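# Load a white part from the tote into the mould

## Task

Pick one white plastic part out of the blue tote and put it, narrow end pointing down and pressed fully home, into the empty nest of the mould on the rotary table that sits closest to the arms; the tote must stay upright in its place with the remaining parts still inside, and at the end both grippers must be released so neither arm is in contact with any movable object.

## Robot and tools

Robot: two arms, left_arm and right_arm, each ending in a parallel two-finger gripper. A gripper's fingers extend along its own +z axis and close along its own y axis. The reported hand point sits between the finger pads, just under 1 cm behind the tips.

Frame: everything uses the scene frame. Its origin is at table-top height, halfway between the two arms' nominal bases; +z points up, +x points out over the table, and left_arm is on the +y side (image left/right does not follow arm names). Real bases are slightly offset from nominal; a BASES line, if present, gives their true spots. Reported positions and orientations can be wrong by a few centimetres, more when an arm reaches far.

execute_actions(actions, cameras): actions is a list of actions; each action is a table of up to 15 rows, one row per 1/30 s step, and if shorter its final row is held to fill 15 steps. Each row has exactly 14 numbers in [-1, 1]: left_arm dx, dy, dz, rx, ry, rz, opening, then right_arm in the same seven. dx..rz are offsets, not poses: they count from that arm's Hand target as it stood when the action began (every row from that same start, not from the previous row), along scene-frame axes, rotating about the Hand target position. Scale: 1.0 = 0.6 m for dx/dy/dz and 180 degrees for rotation; rx, ry, rz form one rotation vector. Sending the same offset again moves further. Six zeros re-command the current Hand target. Opening is absolute, not an offset: +1 fully open (about 87 mm pad gap), +0.5 about 69 mm, 0 about 43 mm, -0.5 about 18 mm, -1 closed. A 0 in the opening slot is a real command, so to leave a gripper alone resend its current value (see Tool commands). An empty actions list just returns state and images. cameras selects images: omitted/null/["all"] gives all, [] gives none; a wrong name invalidates the call.

move(target, speed, blend, opening_speed, blocking, cameras): drives each gripper on a straight line toward a target. target is one 14-number row laid out as above, or a list of up to 15 such rows; every row's offsets count from the Hand targets at the start of the move, not from the previous row. speed is the top path speed in m/s, 0.002 to 0.5 (default 0.25), rotation capped at twice that in rad/s; one value or one per target. blend (metres) rounds corners of a list; 0 stops at each point. opening_speed (0.2 or more, per second on the -1..+1 scale) ramps the opening. Openings of the first row go out at the start; openings in later rows are applied only after all arms stop there. All paths finish together, at least 0.5 s, and are cut off at 10 s. Paths do not avoid obstacles or the other arm. Faster moves lag, stray and hit harder; targets set beyond a contact press harder. Don't route a gripper close past its own base; go around it. The result adds a move: line with the ending (done, off_target, moving, held, fault, naming the arms concerned) and any limits (paced = pose clipped, held = steps withheld). An arm not named is done, within 10 mm and 2 degrees. Done does not mean no contact. blocking=false returns after about 0.5 s while the move continues.

wait(seconds): 0 to 10 s, arms hold their last command; a running move continues. stop(): brakes a running move (needs braking room). zoom_image(camera, region): enlarges [x0, y0, x1, y1] pixels (max 504 x 504, origin top-left) of a camera's latest image; cameras are cam_head_left, cam_head_right, cam_high, cam_low, cam_left_wrist, cam_right_wrist, all 896x504. finished_scene(scene): ends the current scene permanently; pass the current scene number.

Motion details: each control step clips the commanded pose to within 100 mm and 20 degrees of the measured pose, so one action may fall short. Hand target in results is the last commanded (clipped) pose, and the next offsets count from it. Grippers often stop short of it, sag or tilt, especially at long reach; check position and orientation after each move and correct with a further offset. To stop an arm pushing into something, command its target back beyond the gripper.

Gripping: grip_measured reports the finger position on the opening scale. To grasp, command about 0.04 below the reading at first contact for full force (less for a lighter hold); readings may be off by about 1 mm. Close gently; fast closes squeeze too hard. Joint velocities reading within noise means that arm is still.

Risks to avoid: dropping the part, releasing it while it moves, knocking or tipping the tote, anything leaving the table, hard hits or presses, and the arms colliding with each other. Occasional small tugs on a held part or pushes on loose items may occur. Holding loads, stretching out, or pushing toward unreachable poses heats motors: MOTOR HOT appears at 75 °C, at 90 °C the arm folds away and is disabled, at 100 °C it goes limp.

Calibration lines give K, distortion and T_world_to_cam per camera, mapping scene-frame points into each camera; fixed cameras may be a few degrees and millimetres off, wrist views may lag during motion.

Each tool is called after "Emit:" by a JSON object that holds its "name" and its "arguments".

## Session

Emit:
{"name": "execute_actions", "arguments": {"actions": []}}

Scene clock: 0.00 s.
left_arm: end_effector_position=(+0.1813, +0.0587, +0.1706) grip_measured=+1.000 end_effector_quat_wxyz=(+0.381, +0.107, +0.910, +0.125) | right_arm: end_effector_position=(+0.4298, -0.5410, +0.2845) grip_measured=+0.985 end_effector_quat_wxyz=(+0.454, -0.058, +0.884, +0.100)
Joint positions: left_arm=[-1.371 1.684 1.377 -1.277 -0.824 -1.154 1] | right_arm=[-0.527 1.9 1.947 -0.845 -0.654 -0.408 0.993]
Joint velocities: within noise
Joint torques (N m): no reading
Motor temperatures (°C): left_arm=[30 35 38 29 27 29 29] | right_arm=[31 41 36 30 27 28 31]
Heat: left arm: 38 °C; right arm: 41 °C.
Hand target: left_arm +0.1818, +0.0576, +0.1733; +0.383, +0.105, +0.910, +0.121 | right_arm +0.4302, -0.5411, +0.2951; +0.464, -0.063, +0.878, +0.093
Tool commands: left_gripper/opening=+1.0 right_gripper/opening=+1.0

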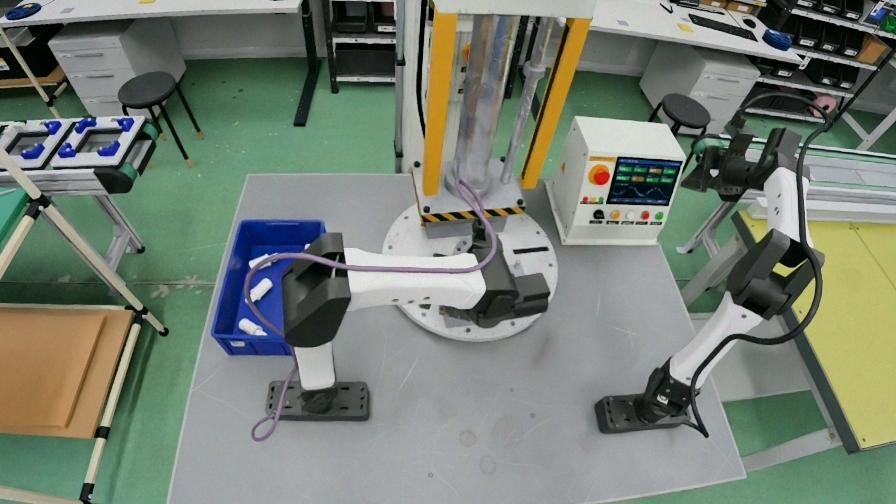

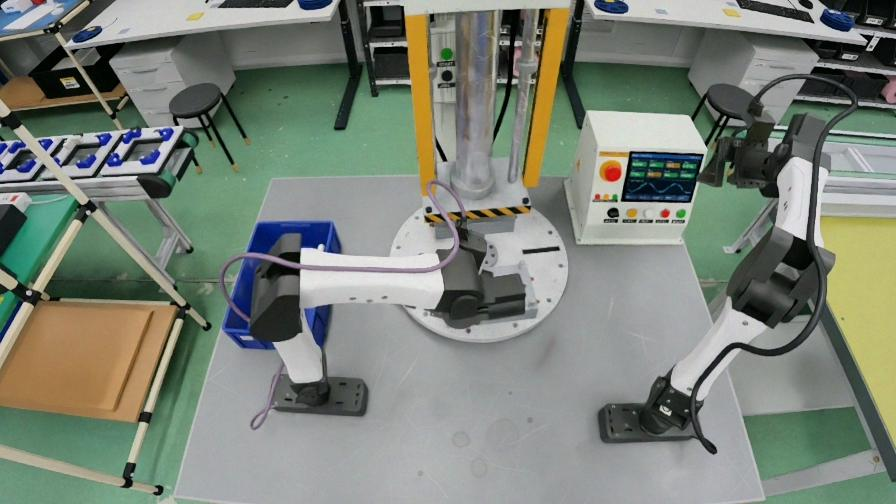

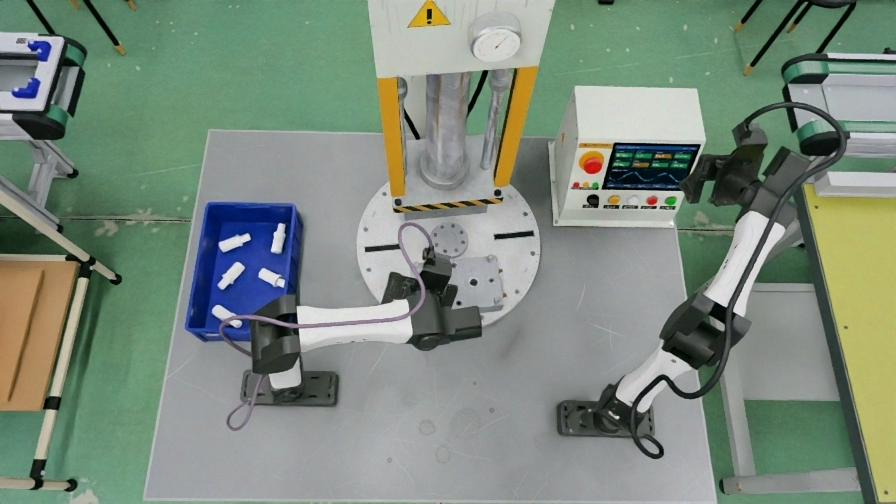

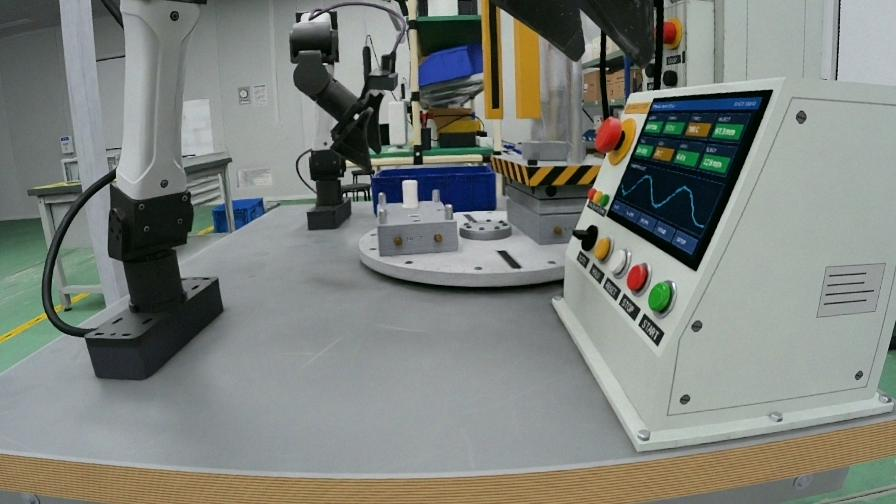

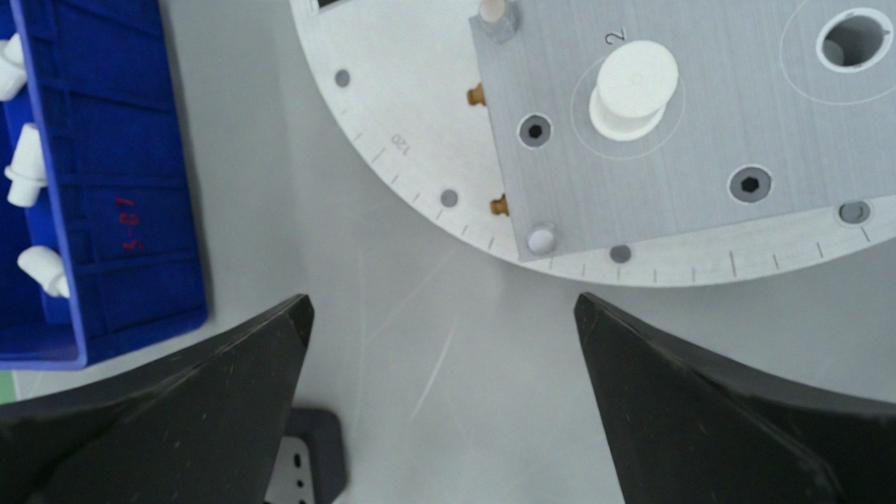

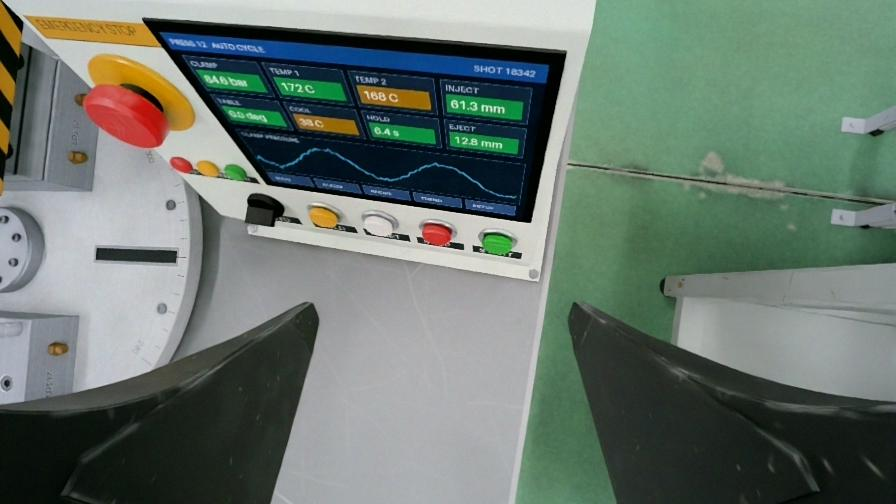

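Emit:
{"name": "zoom_image", "arguments": {"camera": "cam_high", "region": [170, 190, 320, 350]}}

Emit:
{"name": "zoom_image", "arguments": {"camera": "cam_low", "region": [350, 150, 500, 270]}}

Emit:
{"name": "zoom_image", "arguments": {"camera": "cam_left_wrist", "region": [450, 0, 896, 270]}}

Emit:
{"name": "zoom_image", "arguments": {"camera": "cam_high", "region": [380, 200, 540, 350]}}

Scaled by 3.150 from the camera's 896x504 image, which has a finer 1280x720 frame.

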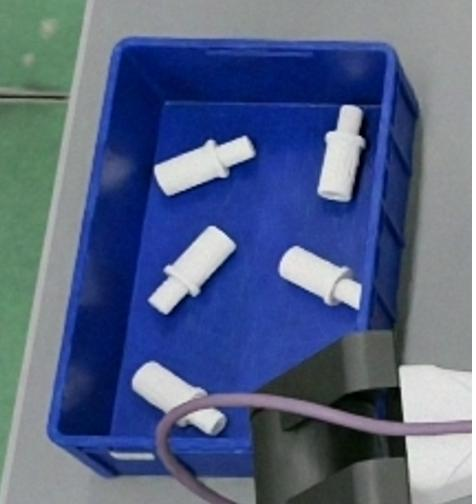

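Scaled by 3.360 from the camera's 896x504 image, which has a finer 1280x720 frame.

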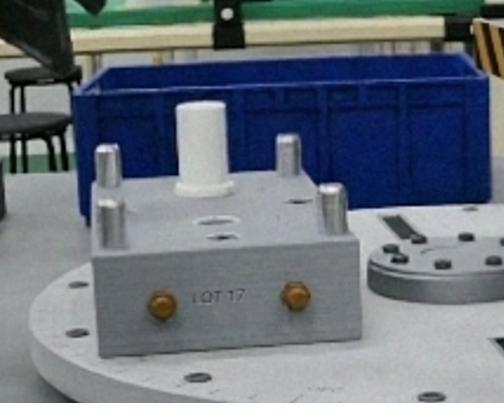

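Scaled by 1.130 from the camera's 896x504 image, which has a finer 1280x720 frame.

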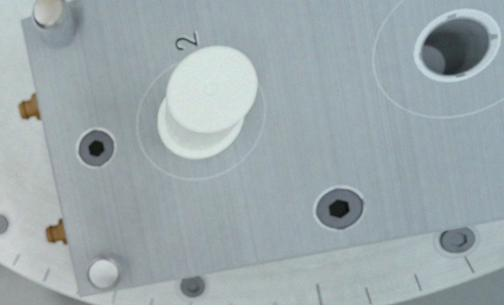

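Scaled by 3.150 from the camera's 896x504 image, which has a finer 1280x720 frame.

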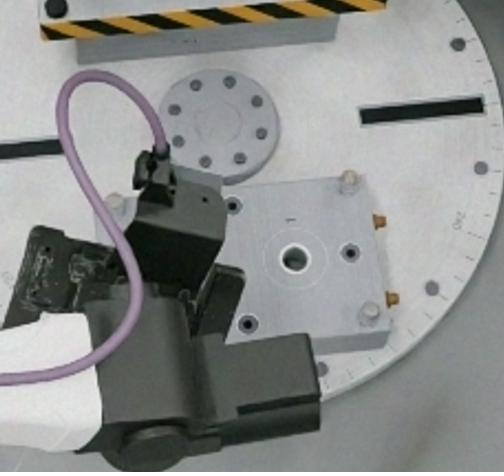

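Emit:
{"name": "move", "arguments": {"target": [[0,0.1,0.17,0,0,0,1,0,0,0,0,0,0,1],[0.14,0.582,0.12,-0.215,0.184,0.403,1,0,0,0,0,0,0,1]], "blend": [0.04,0]}}

Scene clock: 92.77 s.
left_arm: end_effector_position=(+0.2634, +0.4060, +0.2424) grip_measured=+1.000 end_effector_quat_wxyz=(+0.048, -0.532, +0.846, -0.004) | right_arm: end_effector_position=(+0.4298, -0.5410, +0.2845) grip_measured=+0.985 end_effector_quat_wxyz=(+0.454, -0.058, +0.884, +0.100)
Joint positions: left_arm=[0.477 1.579 1.677 -1.574 -0.001 -0.658 1] | right_arm=[-0.527 1.9 1.947 -0.845 -0.654 -0.408 0.993]
Joint velocities: within noise
Joint torques (N m): left_arm=[1.09 -4.36 9.07 0.38 0.14 0.09] | right_arm=[-0.28 -8.96 7.35 1.76 -0.23 0.01]
Motor temperatures (°C): left_arm=[30 39 41 29 28 29 28] | right_arm=[31 52 43 33 27 28 31]
Heat: left arm: 41 °C; right arm: 52 °C.
Hand target: left_arm +0.2658, +0.4067, +0.2453; -0.001, -0.530, +0.848, +0.000 | right_arm +0.4302, -0.5411, +0.2951; +0.464, -0.063, +0.878, +0.093
Off the commanded pose: left_arm 0.004 m, 6 deg | right_arm 0.011 m, 2 deg.
joint sent to its limit (left arm) — joint 4 (wrist pitch), lower limit. The joint targets are off in orientation, not in position.
move: off_target (left_arm, right_arm)
camera_calibration:
cam_left_wrist: T_world_to_cam=[[0.900792, -0.429155, 0.0663357, -0.0824554], [-0.341465, -0.605631, 0.718758, 0.183285], [-0.268284, -0.670102, -0.692089, 0.645335], [0, 0, 0, 1]] pos_world=[0.309993, 0.508057, 0.320362]

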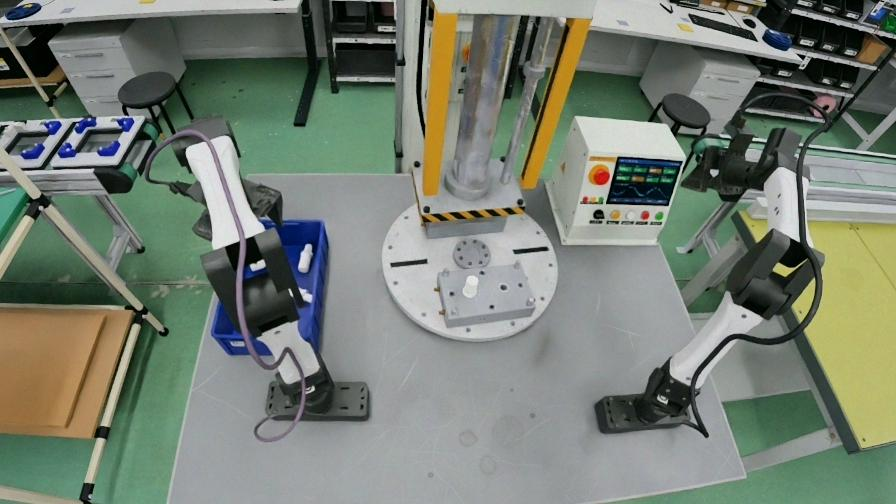

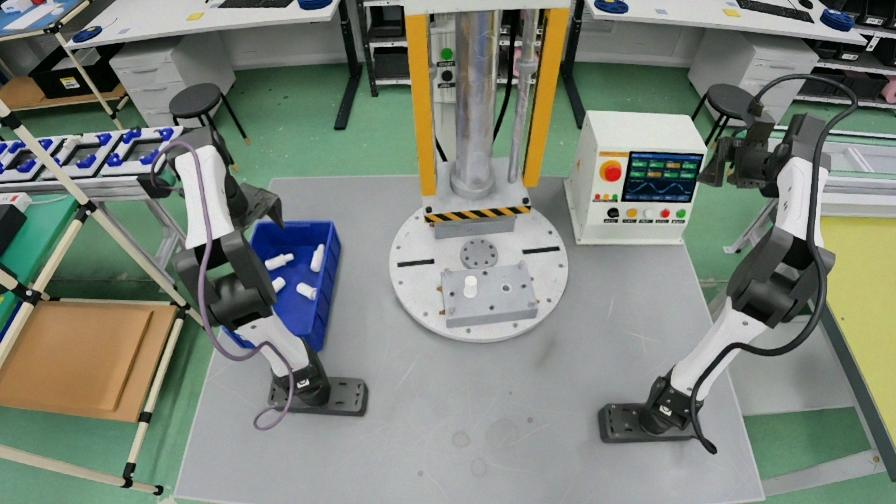

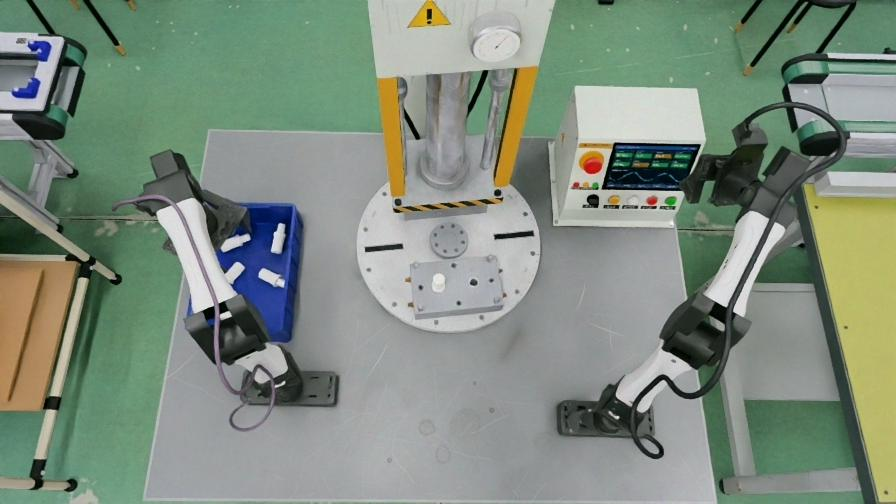

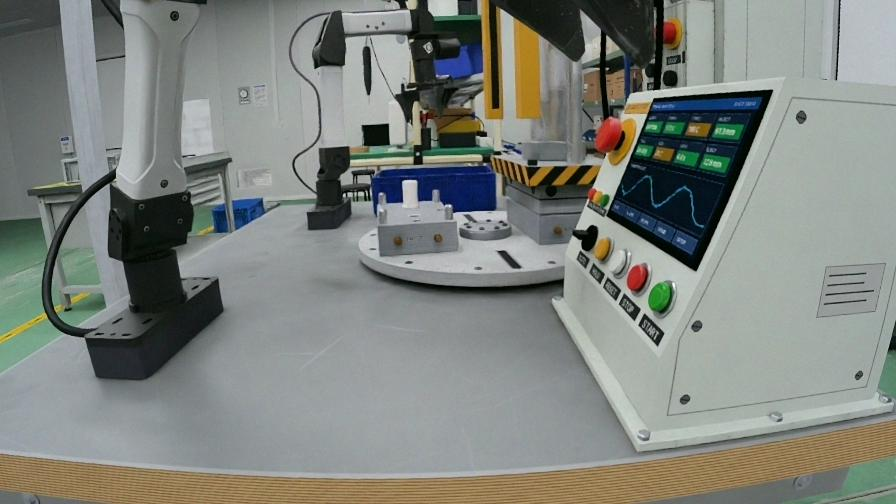

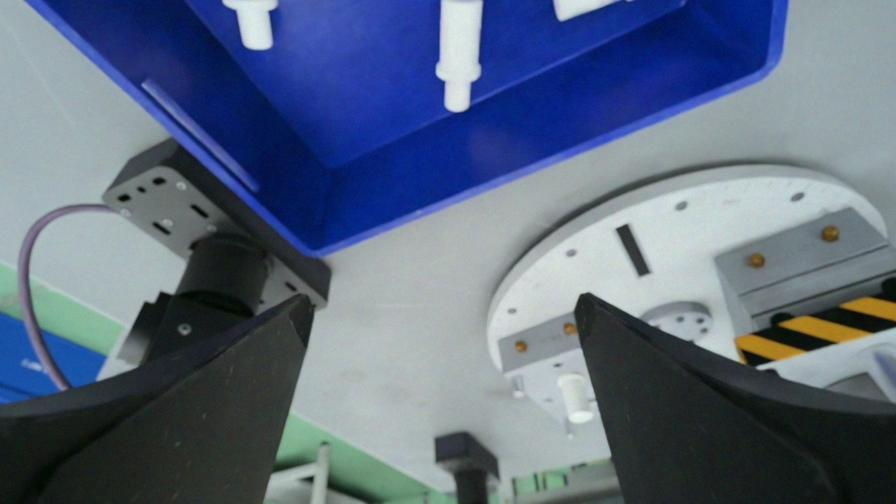

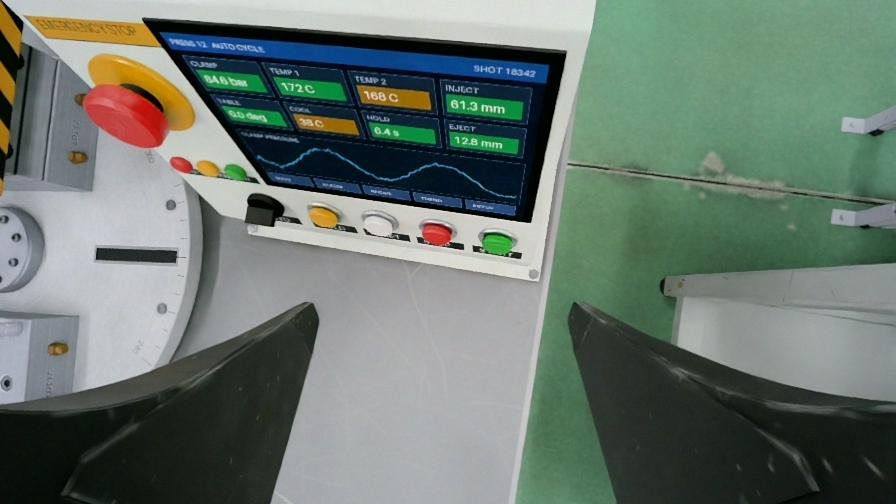

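Emit:
{"name": "move", "arguments": {"target": [0.023,-0.015,-0.158,0,0,0,1,0,0,0,0,0,0,1], "cameras": ["cam_left_wrist","cam_high","cam_head_right"]}}

Emit:
{"name": "zoom_image", "arguments": {"camera": "cam_left_wrist", "region": [250, 0, 700, 400]}}

Scene clock: 112.73 s.
left_arm: end_effector_position=(+0.2772, +0.3988, +0.1553) grip_measured=+1.000 end_effector_quat_wxyz=(+0.002, -0.529, +0.849, +0.000) | right_arm: end_effector_position=(+0.4298, -0.5410, +0.2845) grip_measured=+0.985 end_effector_quat_wxyz=(+0.454, -0.058, +0.884, +0.100)
Joint positions: left_arm=[0.433 1.649 1.391 -1.31 0 -0.694 1] | right_arm=[-0.527 1.9 1.947 -0.845 -0.654 -0.408 0.993]
Joint velocities: within noise
Joint torques (N m): left_arm=[0.16 -5.39 6.32 0.47 0.05 -0.08] | right_arm=[-0.42 -8.95 7.32 1.76 -0.25 -0.02]
Motor temperatures (°C): left_arm=[30 39 43 29 28 29 28] | right_arm=[31 53 44 34 27 28 31]
Heat: left arm: 43 °C; right arm: 53 °C.
Hand target: left_arm +0.2796, +0.3977, +0.1504; -0.001, -0.530, +0.848, +0.000 | right_arm +0.4302, -0.5411, +0.2951; +0.464, -0.063, +0.878, +0.093
Off the commanded pose: left_arm 0.006 m, 0 deg | right_arm 0.011 m, 2 deg.
move: off_target (right_arm)
camera_calibration:
cam_left_wrist: T_world_to_cam=[[0.900634, -0.434464, 0.00997027, -0.0812158], [-0.284434, -0.57197, 0.769381, 0.209187], [-0.328565, -0.695767, -0.638712, 0.602611], [0, 0, 0, 1]] pos_world=[0.330643, 0.50364, 0.22476]
Images, in order (width x height): cam_head_right 896x504, cam_high 896x504, cam_left_wrist 896x504.

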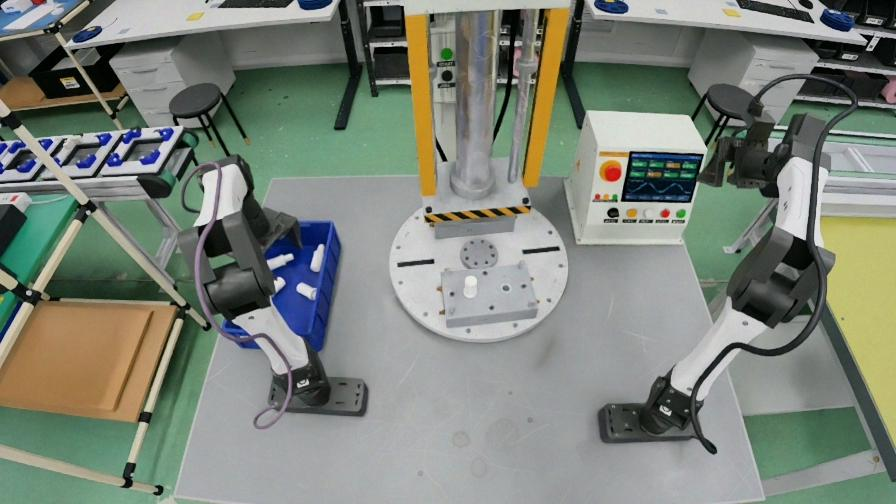

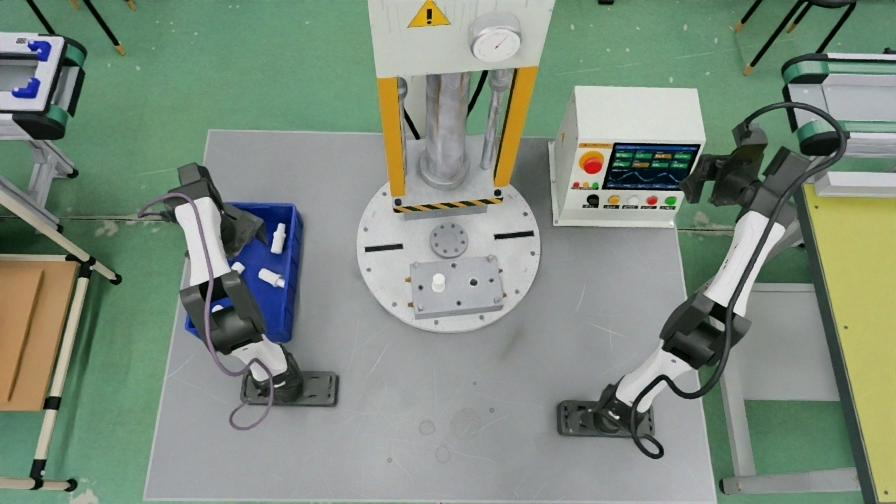

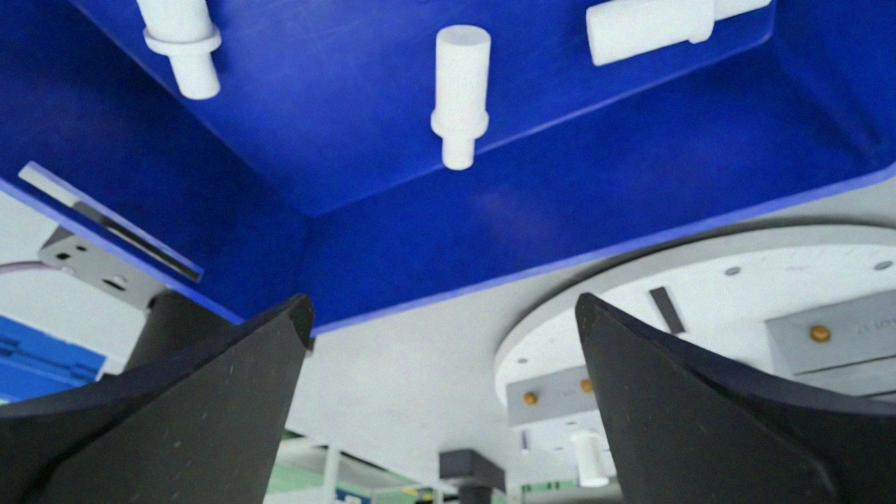

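Scaled by 1.120 from the camera's 896x504 image, which has a finer 1280x720 frame.

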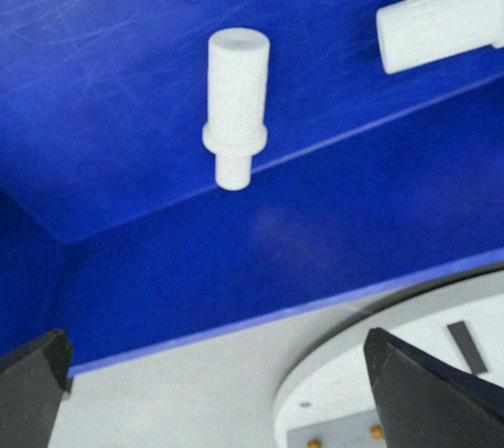

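Emit:
{"name": "move", "arguments": {"target": [0.018,0.001,-0.13,0,0,0,0.8,0,0,0,0,0,0,1], "speed": 0.12, "cameras": ["cam_left_wrist","cam_high","cam_head_right"]}}

Scene clock: 126.13 s.
left_arm: end_effector_position=(+0.2901, +0.4007, +0.0793) grip_measured=+0.800 end_effector_quat_wxyz=(+0.005, -0.529, +0.848, -0.001) | right_arm: end_effector_position=(+0.4298, -0.5410, +0.2845) grip_measured=+0.985 end_effector_quat_wxyz=(+0.454, -0.058, +0.884, +0.100)
Joint positions: left_arm=[0.422 1.736 1.184 -1.008 0 -0.706 0.9] | right_arm=[-0.527 1.9 1.947 -0.845 -0.654 -0.408 0.993]
Joint velocities: within noise
Joint torques (N m): left_arm=[0.08 -5.45 5.91 0.47 0.05 -0.08] | right_arm=[-0.46 -8.99 7.31 1.79 -0.23 0.02]
Motor temperatures (°C): left_arm=[30 38 43 29 27 29 28] | right_arm=[31 54 44 34 27 28 31]
Heat: left arm: 43 °C; right arm: 54 °C.
Hand target: left_arm +0.2904, +0.3983, +0.0724; -0.001, -0.530, +0.848, +0.000 | right_arm +0.4302, -0.5411, +0.2951; +0.464, -0.063, +0.878, +0.093
Off the commanded pose: left_arm 0.007 m, 1 deg | right_arm 0.011 m, 2 deg.
move: off_target (right_arm)
camera_calibration:
cam_left_wrist: T_world_to_cam=[[0.901043, -0.43347, 0.0149904, -0.0921825], [-0.289163, -0.574597, 0.765652, 0.275168], [-0.323274, -0.69422, -0.643081, 0.557818], [0, 0, 0, 1]] pos_world=[0.342957, 0.505401, 0.149421]
Images, in order (width x height): cam_head_right 896x504, cam_high 896x504, cam_left_wrist 896x504.

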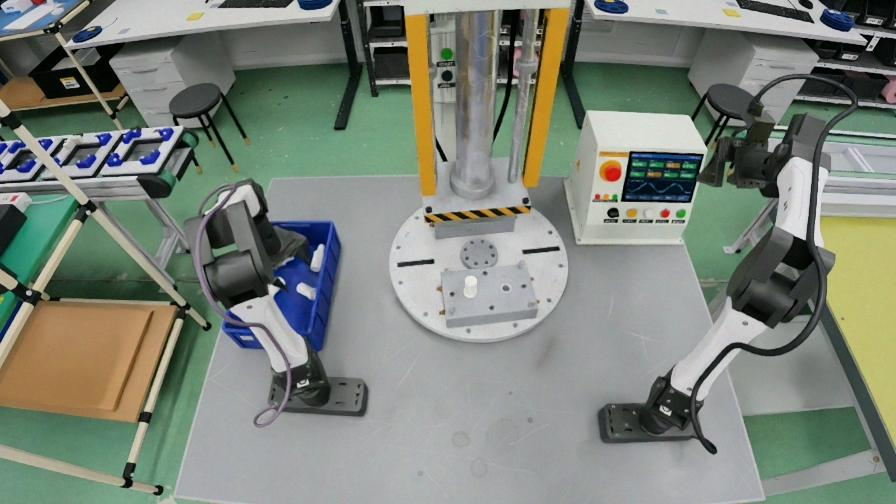

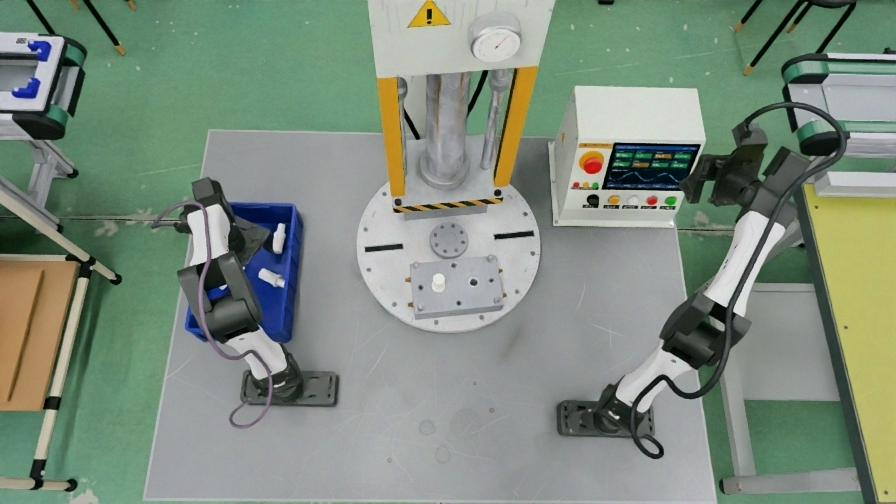

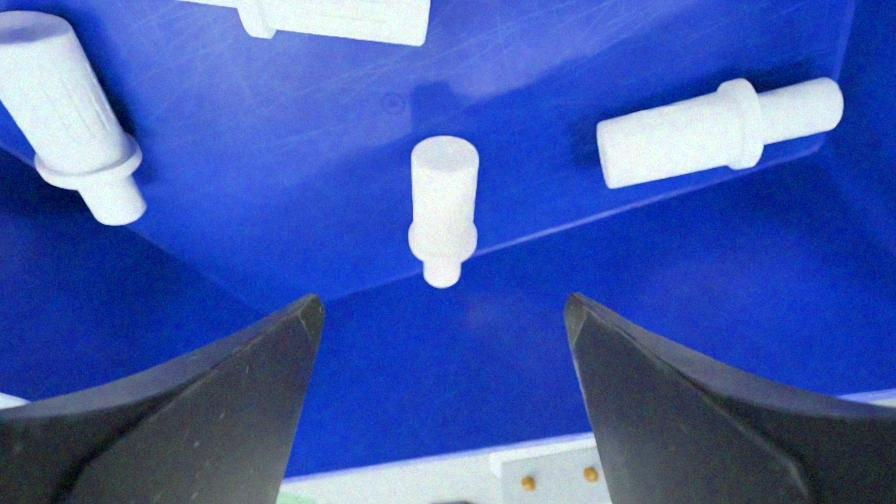

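Emit:
{"name": "move", "arguments": {"target": [0.0025,-0.003,-0.09,0,0,0,0.5,0,0,0,0,0,0,1], "speed": 0.08, "cameras": ["cam_left_wrist"]}}

Scene clock: 134.57 s.
left_arm: end_effector_position=(+0.2960, +0.3994, +0.0301) grip_measured=+0.500 end_effector_quat_wxyz=(+0.014, -0.527, +0.850, -0.001) | right_arm: end_effector_position=(+0.4298, -0.5410, +0.2845) grip_measured=+0.985 end_effector_quat_wxyz=(+0.454, -0.058, +0.884, +0.100)
Joint positions: left_arm=[0.408 1.814 1.069 -0.799 -0.003 -0.714 0.75] | right_arm=[-0.527 1.9 1.947 -0.845 -0.654 -0.408 0.993]
Joint velocities: within noise
Joint torques (N m): left_arm=[0.58 -4.74 4.85 0.51 0.08 -0.07] | right_arm=[-0.25 -8.91 7.38 1.74 -0.23 0.02]
Motor temperatures (°C): left_arm=[30 39 42 29 27 29 28] | right_arm=[31 54 44 34 27 28 31]
Heat: left arm: 42 °C; right arm: 54 °C.
Hand target: left_arm +0.2918, +0.3965, +0.0184; -0.001, -0.530, +0.848, +0.000 | right_arm +0.4302, -0.5411, +0.2951; +0.464, -0.063, +0.878, +0.093
Off the commanded pose: left_arm 0.013 m, 2 deg | right_arm 0.011 m, 2 deg.
move: off_target (left_arm, right_arm)
camera_calibration:
cam_left_wrist: T_world_to_cam=[[0.898136, -0.439085, 0.0235773, -0.0944667], [-0.303277, -0.579736, 0.75626, 0.320324], [-0.318394, -0.686375, -0.653846, 0.522893], [0, 0, 0, 1]] pos_world=[0.348477, 0.503125, 0.101871]
Images, in order (width x height): cam_left_wrist 896x504.

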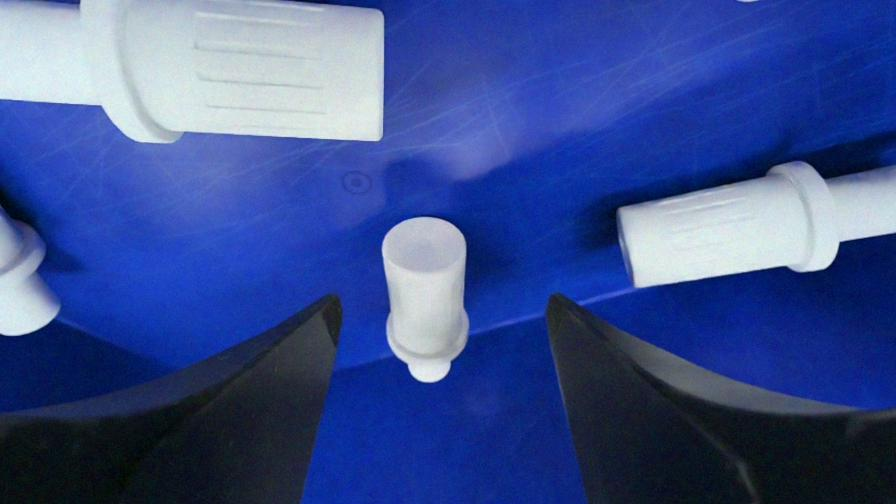

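Emit:
{"name": "move", "arguments": {"target": [-0.0075,0.0037,-0.025,0,0,0,0.3,0,0,0,0,0,0,1], "speed": 0.05, "cameras": ["cam_left_wrist"]}}

Scene clock: 142.63 s.
left_arm: end_effector_position=(+0.2940, +0.4002, +0.0150) grip_measured=+0.300 end_effector_quat_wxyz=(+0.016, -0.527, +0.850, +0.002) | right_arm: end_effector_position=(+0.4298, -0.5410, +0.2845) grip_measured=+0.985 end_effector_quat_wxyz=(+0.454, -0.058, +0.884, +0.100)
Joint positions: left_arm=[0.409 1.836 1.03 -0.734 -0.01 -0.712 0.65] | right_arm=[-0.527 1.9 1.947 -0.845 -0.654 -0.408 0.993]
Joint velocities: within noise
Joint torques (N m): left_arm=[1.52 -4.78 4.44 0.51 0.15 0.03] | right_arm=[-0.25 -9.05 7.36 1.75 -0.24 0]
Motor temperatures (°C): left_arm=[30 38 42 29 27 29 28] | right_arm=[31 54 44 34 27 28 31]
Heat: left arm: 42 °C; right arm: 54 °C.
Hand target: left_arm +0.2874, +0.3987, +0.0034; -0.001, -0.530, +0.848, +0.000 | right_arm +0.4302, -0.5411, +0.2951; +0.464, -0.063, +0.878, +0.093
Off the commanded pose: left_arm 0.014 m, 2 deg | right_arm 0.011 m, 2 deg.
move: off_target (left_arm, right_arm)
camera_calibration:
cam_left_wrist: T_world_to_cam=[[0.897878, -0.43976, 0.0206375, -0.0916306], [-0.303975, -0.585367, 0.751628, 0.334076], [-0.318456, -0.681144, -0.659264, 0.510983], [0, 0, 0, 1]] pos_world=[0.346549, 0.503314, 0.0876623]
Images, in order (width x height): cam_left_wrist 896x504.

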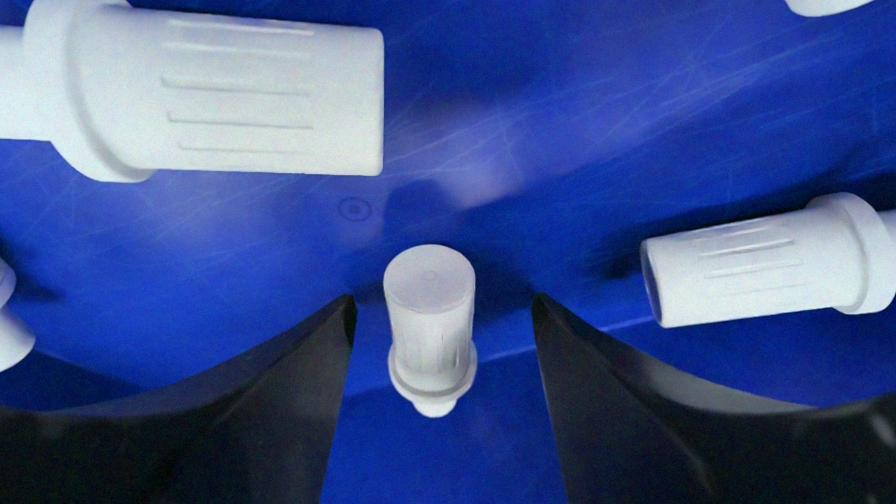

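Emit:
{"name": "move", "arguments": {"target": [-0.008,0.004,0.003,0,0,0,-0.1,0,0,0,0,0,0,1], "speed": 0.05, "opening_speed": 0.8, "cameras": ["cam_left_wrist"]}}

Scene clock: 151.27 s.
left_arm: end_effector_position=(+0.2939, +0.4034, +0.0134) grip_measured=-0.100 end_effector_quat_wxyz=(+0.020, -0.527, +0.850, +0.004) | right_arm: end_effector_position=(+0.4298, -0.5410, +0.2845) grip_measured=+0.985 end_effector_quat_wxyz=(+0.454, -0.058, +0.884, +0.100)
Joint positions: left_arm=[0.416 1.836 1.024 -0.72 -0.014 -0.706 0.45] | right_arm=[-0.527 1.9 1.947 -0.845 -0.654 -0.408 0.993]
Joint velocities: within noise
Joint torques (N m): left_arm=[2.04 -5.87 4 0.37 0.2 0.1] | right_arm=[-0.25 -9.06 7.31 1.75 -0.23 -0.01]
Motor temperatures (°C): left_arm=[30 38 41 29 27 29 28] | right_arm=[31 54 44 34 27 28 31]
Heat: left arm: 41 °C; right arm: 54 °C.
Hand target: left_arm +0.2825, +0.4011, +0.0052; -0.001, -0.530, +0.848, +0.000 | right_arm +0.4302, -0.5411, +0.2951; +0.464, -0.063, +0.878, +0.093
Off the commanded pose: left_arm 0.014 m, 3 deg | right_arm 0.011 m, 2 deg.
move: off_target (left_arm, right_arm)
camera_calibration:
cam_left_wrist: T_world_to_cam=[[0.898, -0.439433, 0.0222411, -0.0902509], [-0.307574, -0.590788, 0.745901, 0.340387], [-0.314634, -0.67666, -0.665685, 0.509197], [0, 0, 0, 1]] pos_world=[0.34595, 0.50599, 0.0870771]
Images, in order (width x height): cam_left_wrist 896x504.

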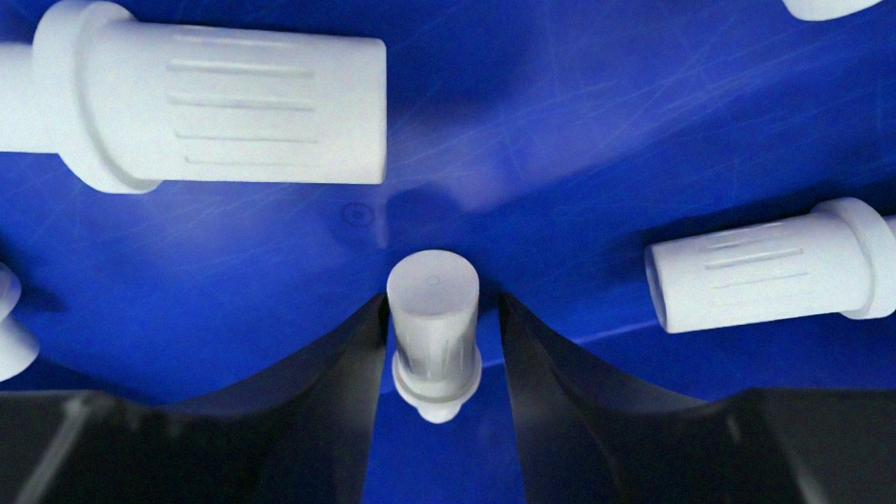

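Emit:
{"name": "move", "arguments": {"target": [0.004,0.0,0.004,0,0,0,-0.7,0,0,0,0,0,0,1], "speed": 0.05, "opening_speed": 0.5, "cameras": ["cam_left_wrist"]}}

Scene clock: 156.90 s.
left_arm: end_effector_position=(+0.2939, +0.4035, +0.0134) grip_measured=-0.344 end_effector_quat_wxyz=(+0.020, -0.527, +0.850, +0.004) | right_arm: end_effector_position=(+0.4298, -0.5410, +0.2845) grip_measured=+0.985 end_effector_quat_wxyz=(+0.454, -0.058, +0.884, +0.100)
Joint positions: left_arm=[0.416 1.836 1.024 -0.72 -0.014 -0.705 0.328] | right_arm=[-0.527 1.9 1.947 -0.845 -0.654 -0.408 0.993]
Joint velocities: within noise
Joint torques (N m): left_arm=[1.8 -5.68 5.31 0.25 0.19 0.05] | right_arm=[-0.29 -8.96 7.36 1.72 -0.23 -0.01]
Motor temperatures (°C): left_arm=[30 38 41 29 27 29 28] | right_arm=[31 54 45 34 27 28 31]
Heat: left arm: 41 °C; right arm: 54 °C.
Hand target: left_arm +0.2850, +0.4011, +0.0076; -0.001, -0.531, +0.848, +0.000 | right_arm +0.4302, -0.5411, +0.2951; +0.464, -0.063, +0.878, +0.093
Off the commanded pose: left_arm 0.011 m, 3 deg | right_arm 0.011 m, 2 deg.
move: off_target (left_arm, right_arm)
camera_calibration:
cam_left_wrist: T_world_to_cam=[[0.897834, -0.439774, 0.0221868, -0.09006], [-0.307932, -0.591057, 0.74554, 0.340697], [-0.314755, -0.676204, -0.666091, 0.509129], [0, 0, 0, 1]] pos_world=[0.346022, 0.50604, 0.0871215]
Images, in order (width x height): cam_left_wrist 896x504.

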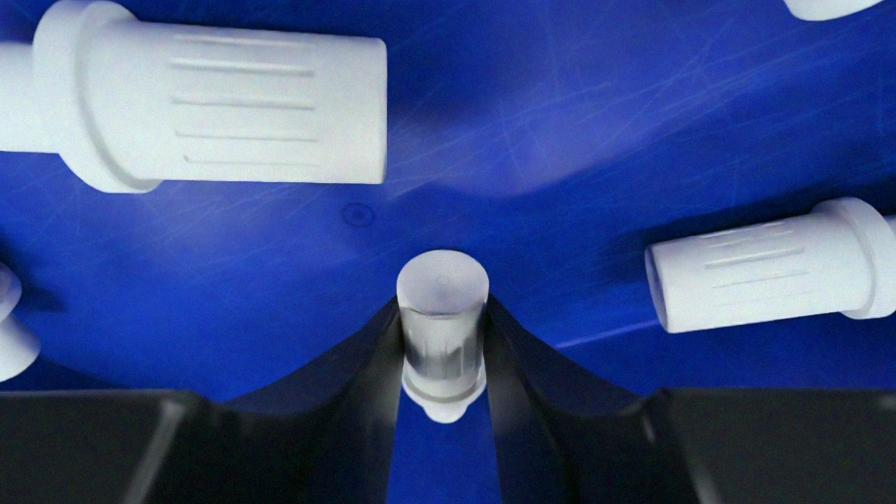

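Emit:
{"name": "move", "arguments": {"target": [0.0,0.0,0.4,0,0,0,-0.7,0,0,0,0,0,0,1], "speed": 0.15}}

Emit:
{"name": "zoom_image", "arguments": {"camera": "cam_left_wrist", "region": [300, 200, 600, 500]}}

Scene clock: 165.83 s.
left_arm: end_effector_position=(+0.2867, +0.4008, +0.2365) grip_measured=-0.344 end_effector_quat_wxyz=(+0.037, -0.530, +0.847, -0.006) | right_arm: end_effector_position=(+0.4298, -0.5410, +0.2845) grip_measured=+0.985 end_effector_quat_wxyz=(+0.454, -0.058, +0.884, +0.100)
Joint positions: left_arm=[0.427 1.664 1.741 -1.572 0.001 -0.703 0.328] | right_arm=[-0.527 1.9 1.947 -0.845 -0.654 -0.408 0.993]
Joint velocities: within noise
Joint torques (N m): left_arm=[1.5 -7.76 8.77 0.35 0.18 0.09] | right_arm=[-0.34 -8.95 7.3 1.74 -0.2 -0.01]
Motor temperatures (°C): left_arm=[30 38 41 28 27 29 29] | right_arm=[31 55 45 34 27 28 31]
Heat: left arm: 41 °C; right arm: 55 °C.
Hand target: left_arm +0.2850, +0.4011, +0.2476; -0.001, -0.530, +0.848, +0.000 | right_arm +0.4302, -0.5411, +0.2951; +0.464, -0.063, +0.878, +0.093
Off the commanded pose: left_arm 0.011 m, 4 deg | right_arm 0.011 m, 2 deg.
joint sent to its limit (left arm) — joint 4 (wrist pitch), lower limit. The joint targets are off in orientation, not in position.
move: off_target (left_arm, right_arm)
camera_calibration:
cam_left_wrist: T_world_to_cam=[[0.899726, -0.432691, 0.0571959, -0.101392], [-0.33239, -0.594364, 0.73229, 0.182071], [-0.28286, -0.677872, -0.678587, 0.648079], [0, 0, 0, 1]] pos_world=[0.33506, 0.503659, 0.312248]

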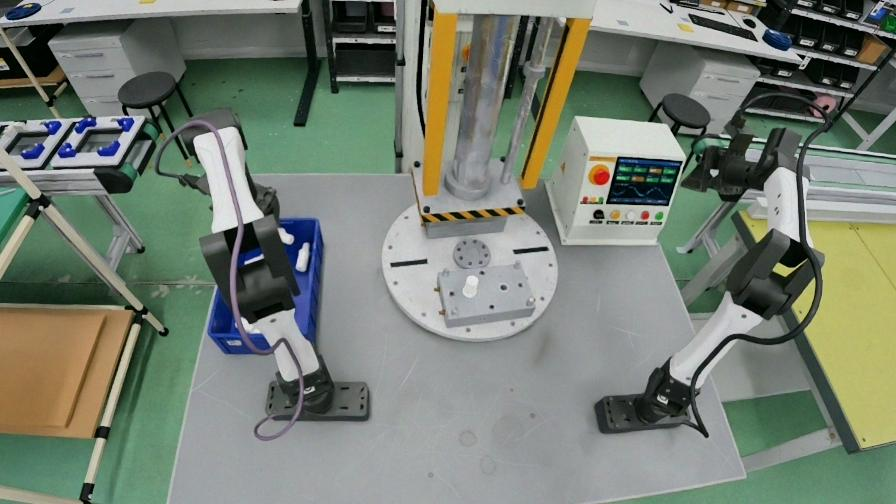

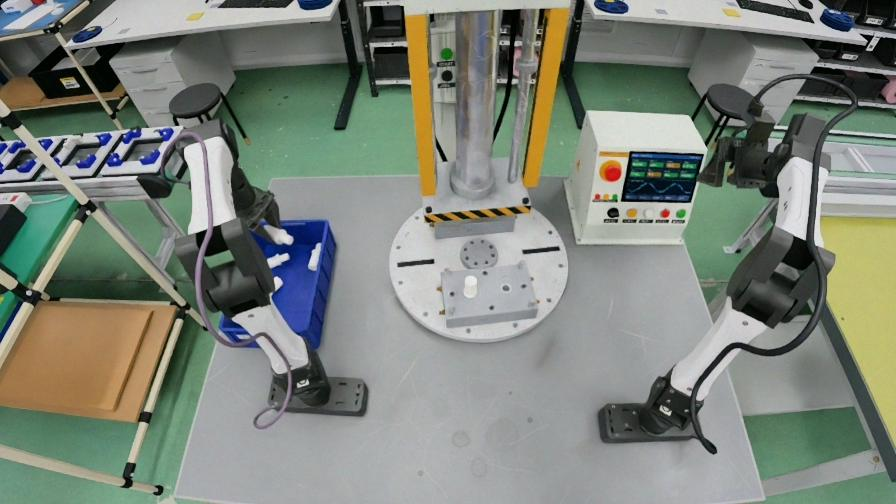

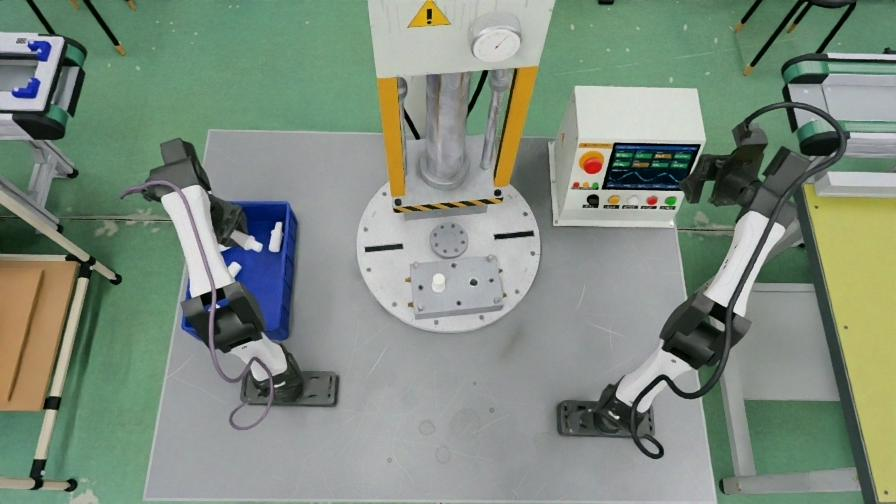

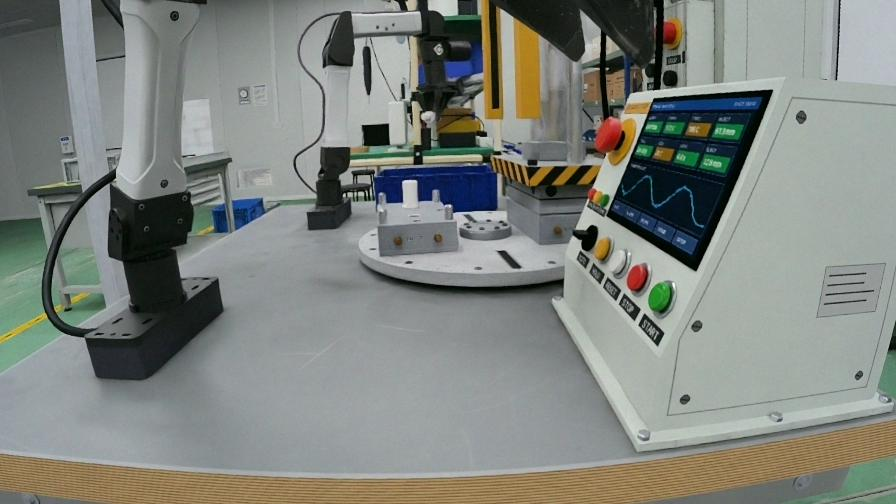

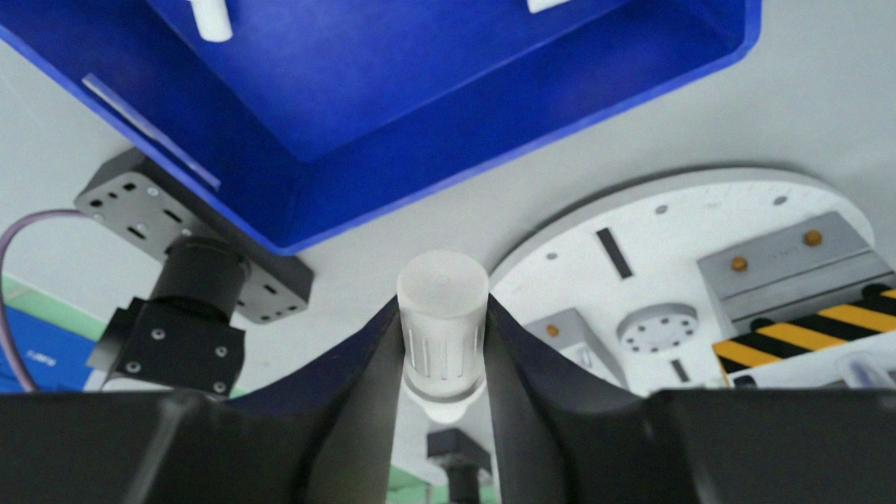

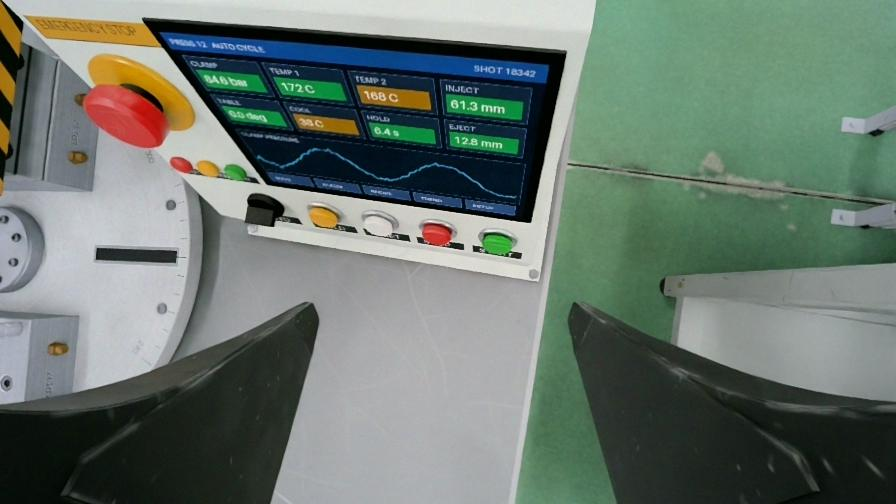

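Scaled by 1.680 from the camera's 896x504 image, which has a finer 1280x720 frame.

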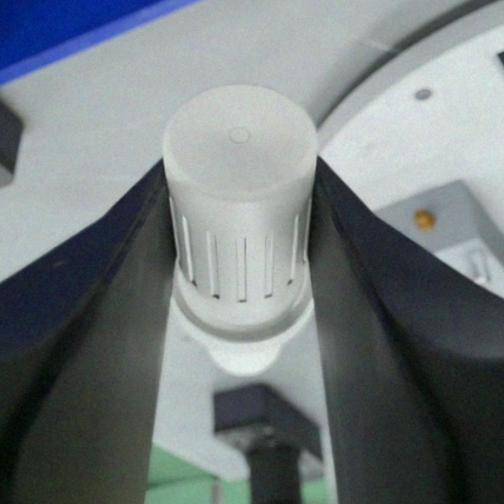

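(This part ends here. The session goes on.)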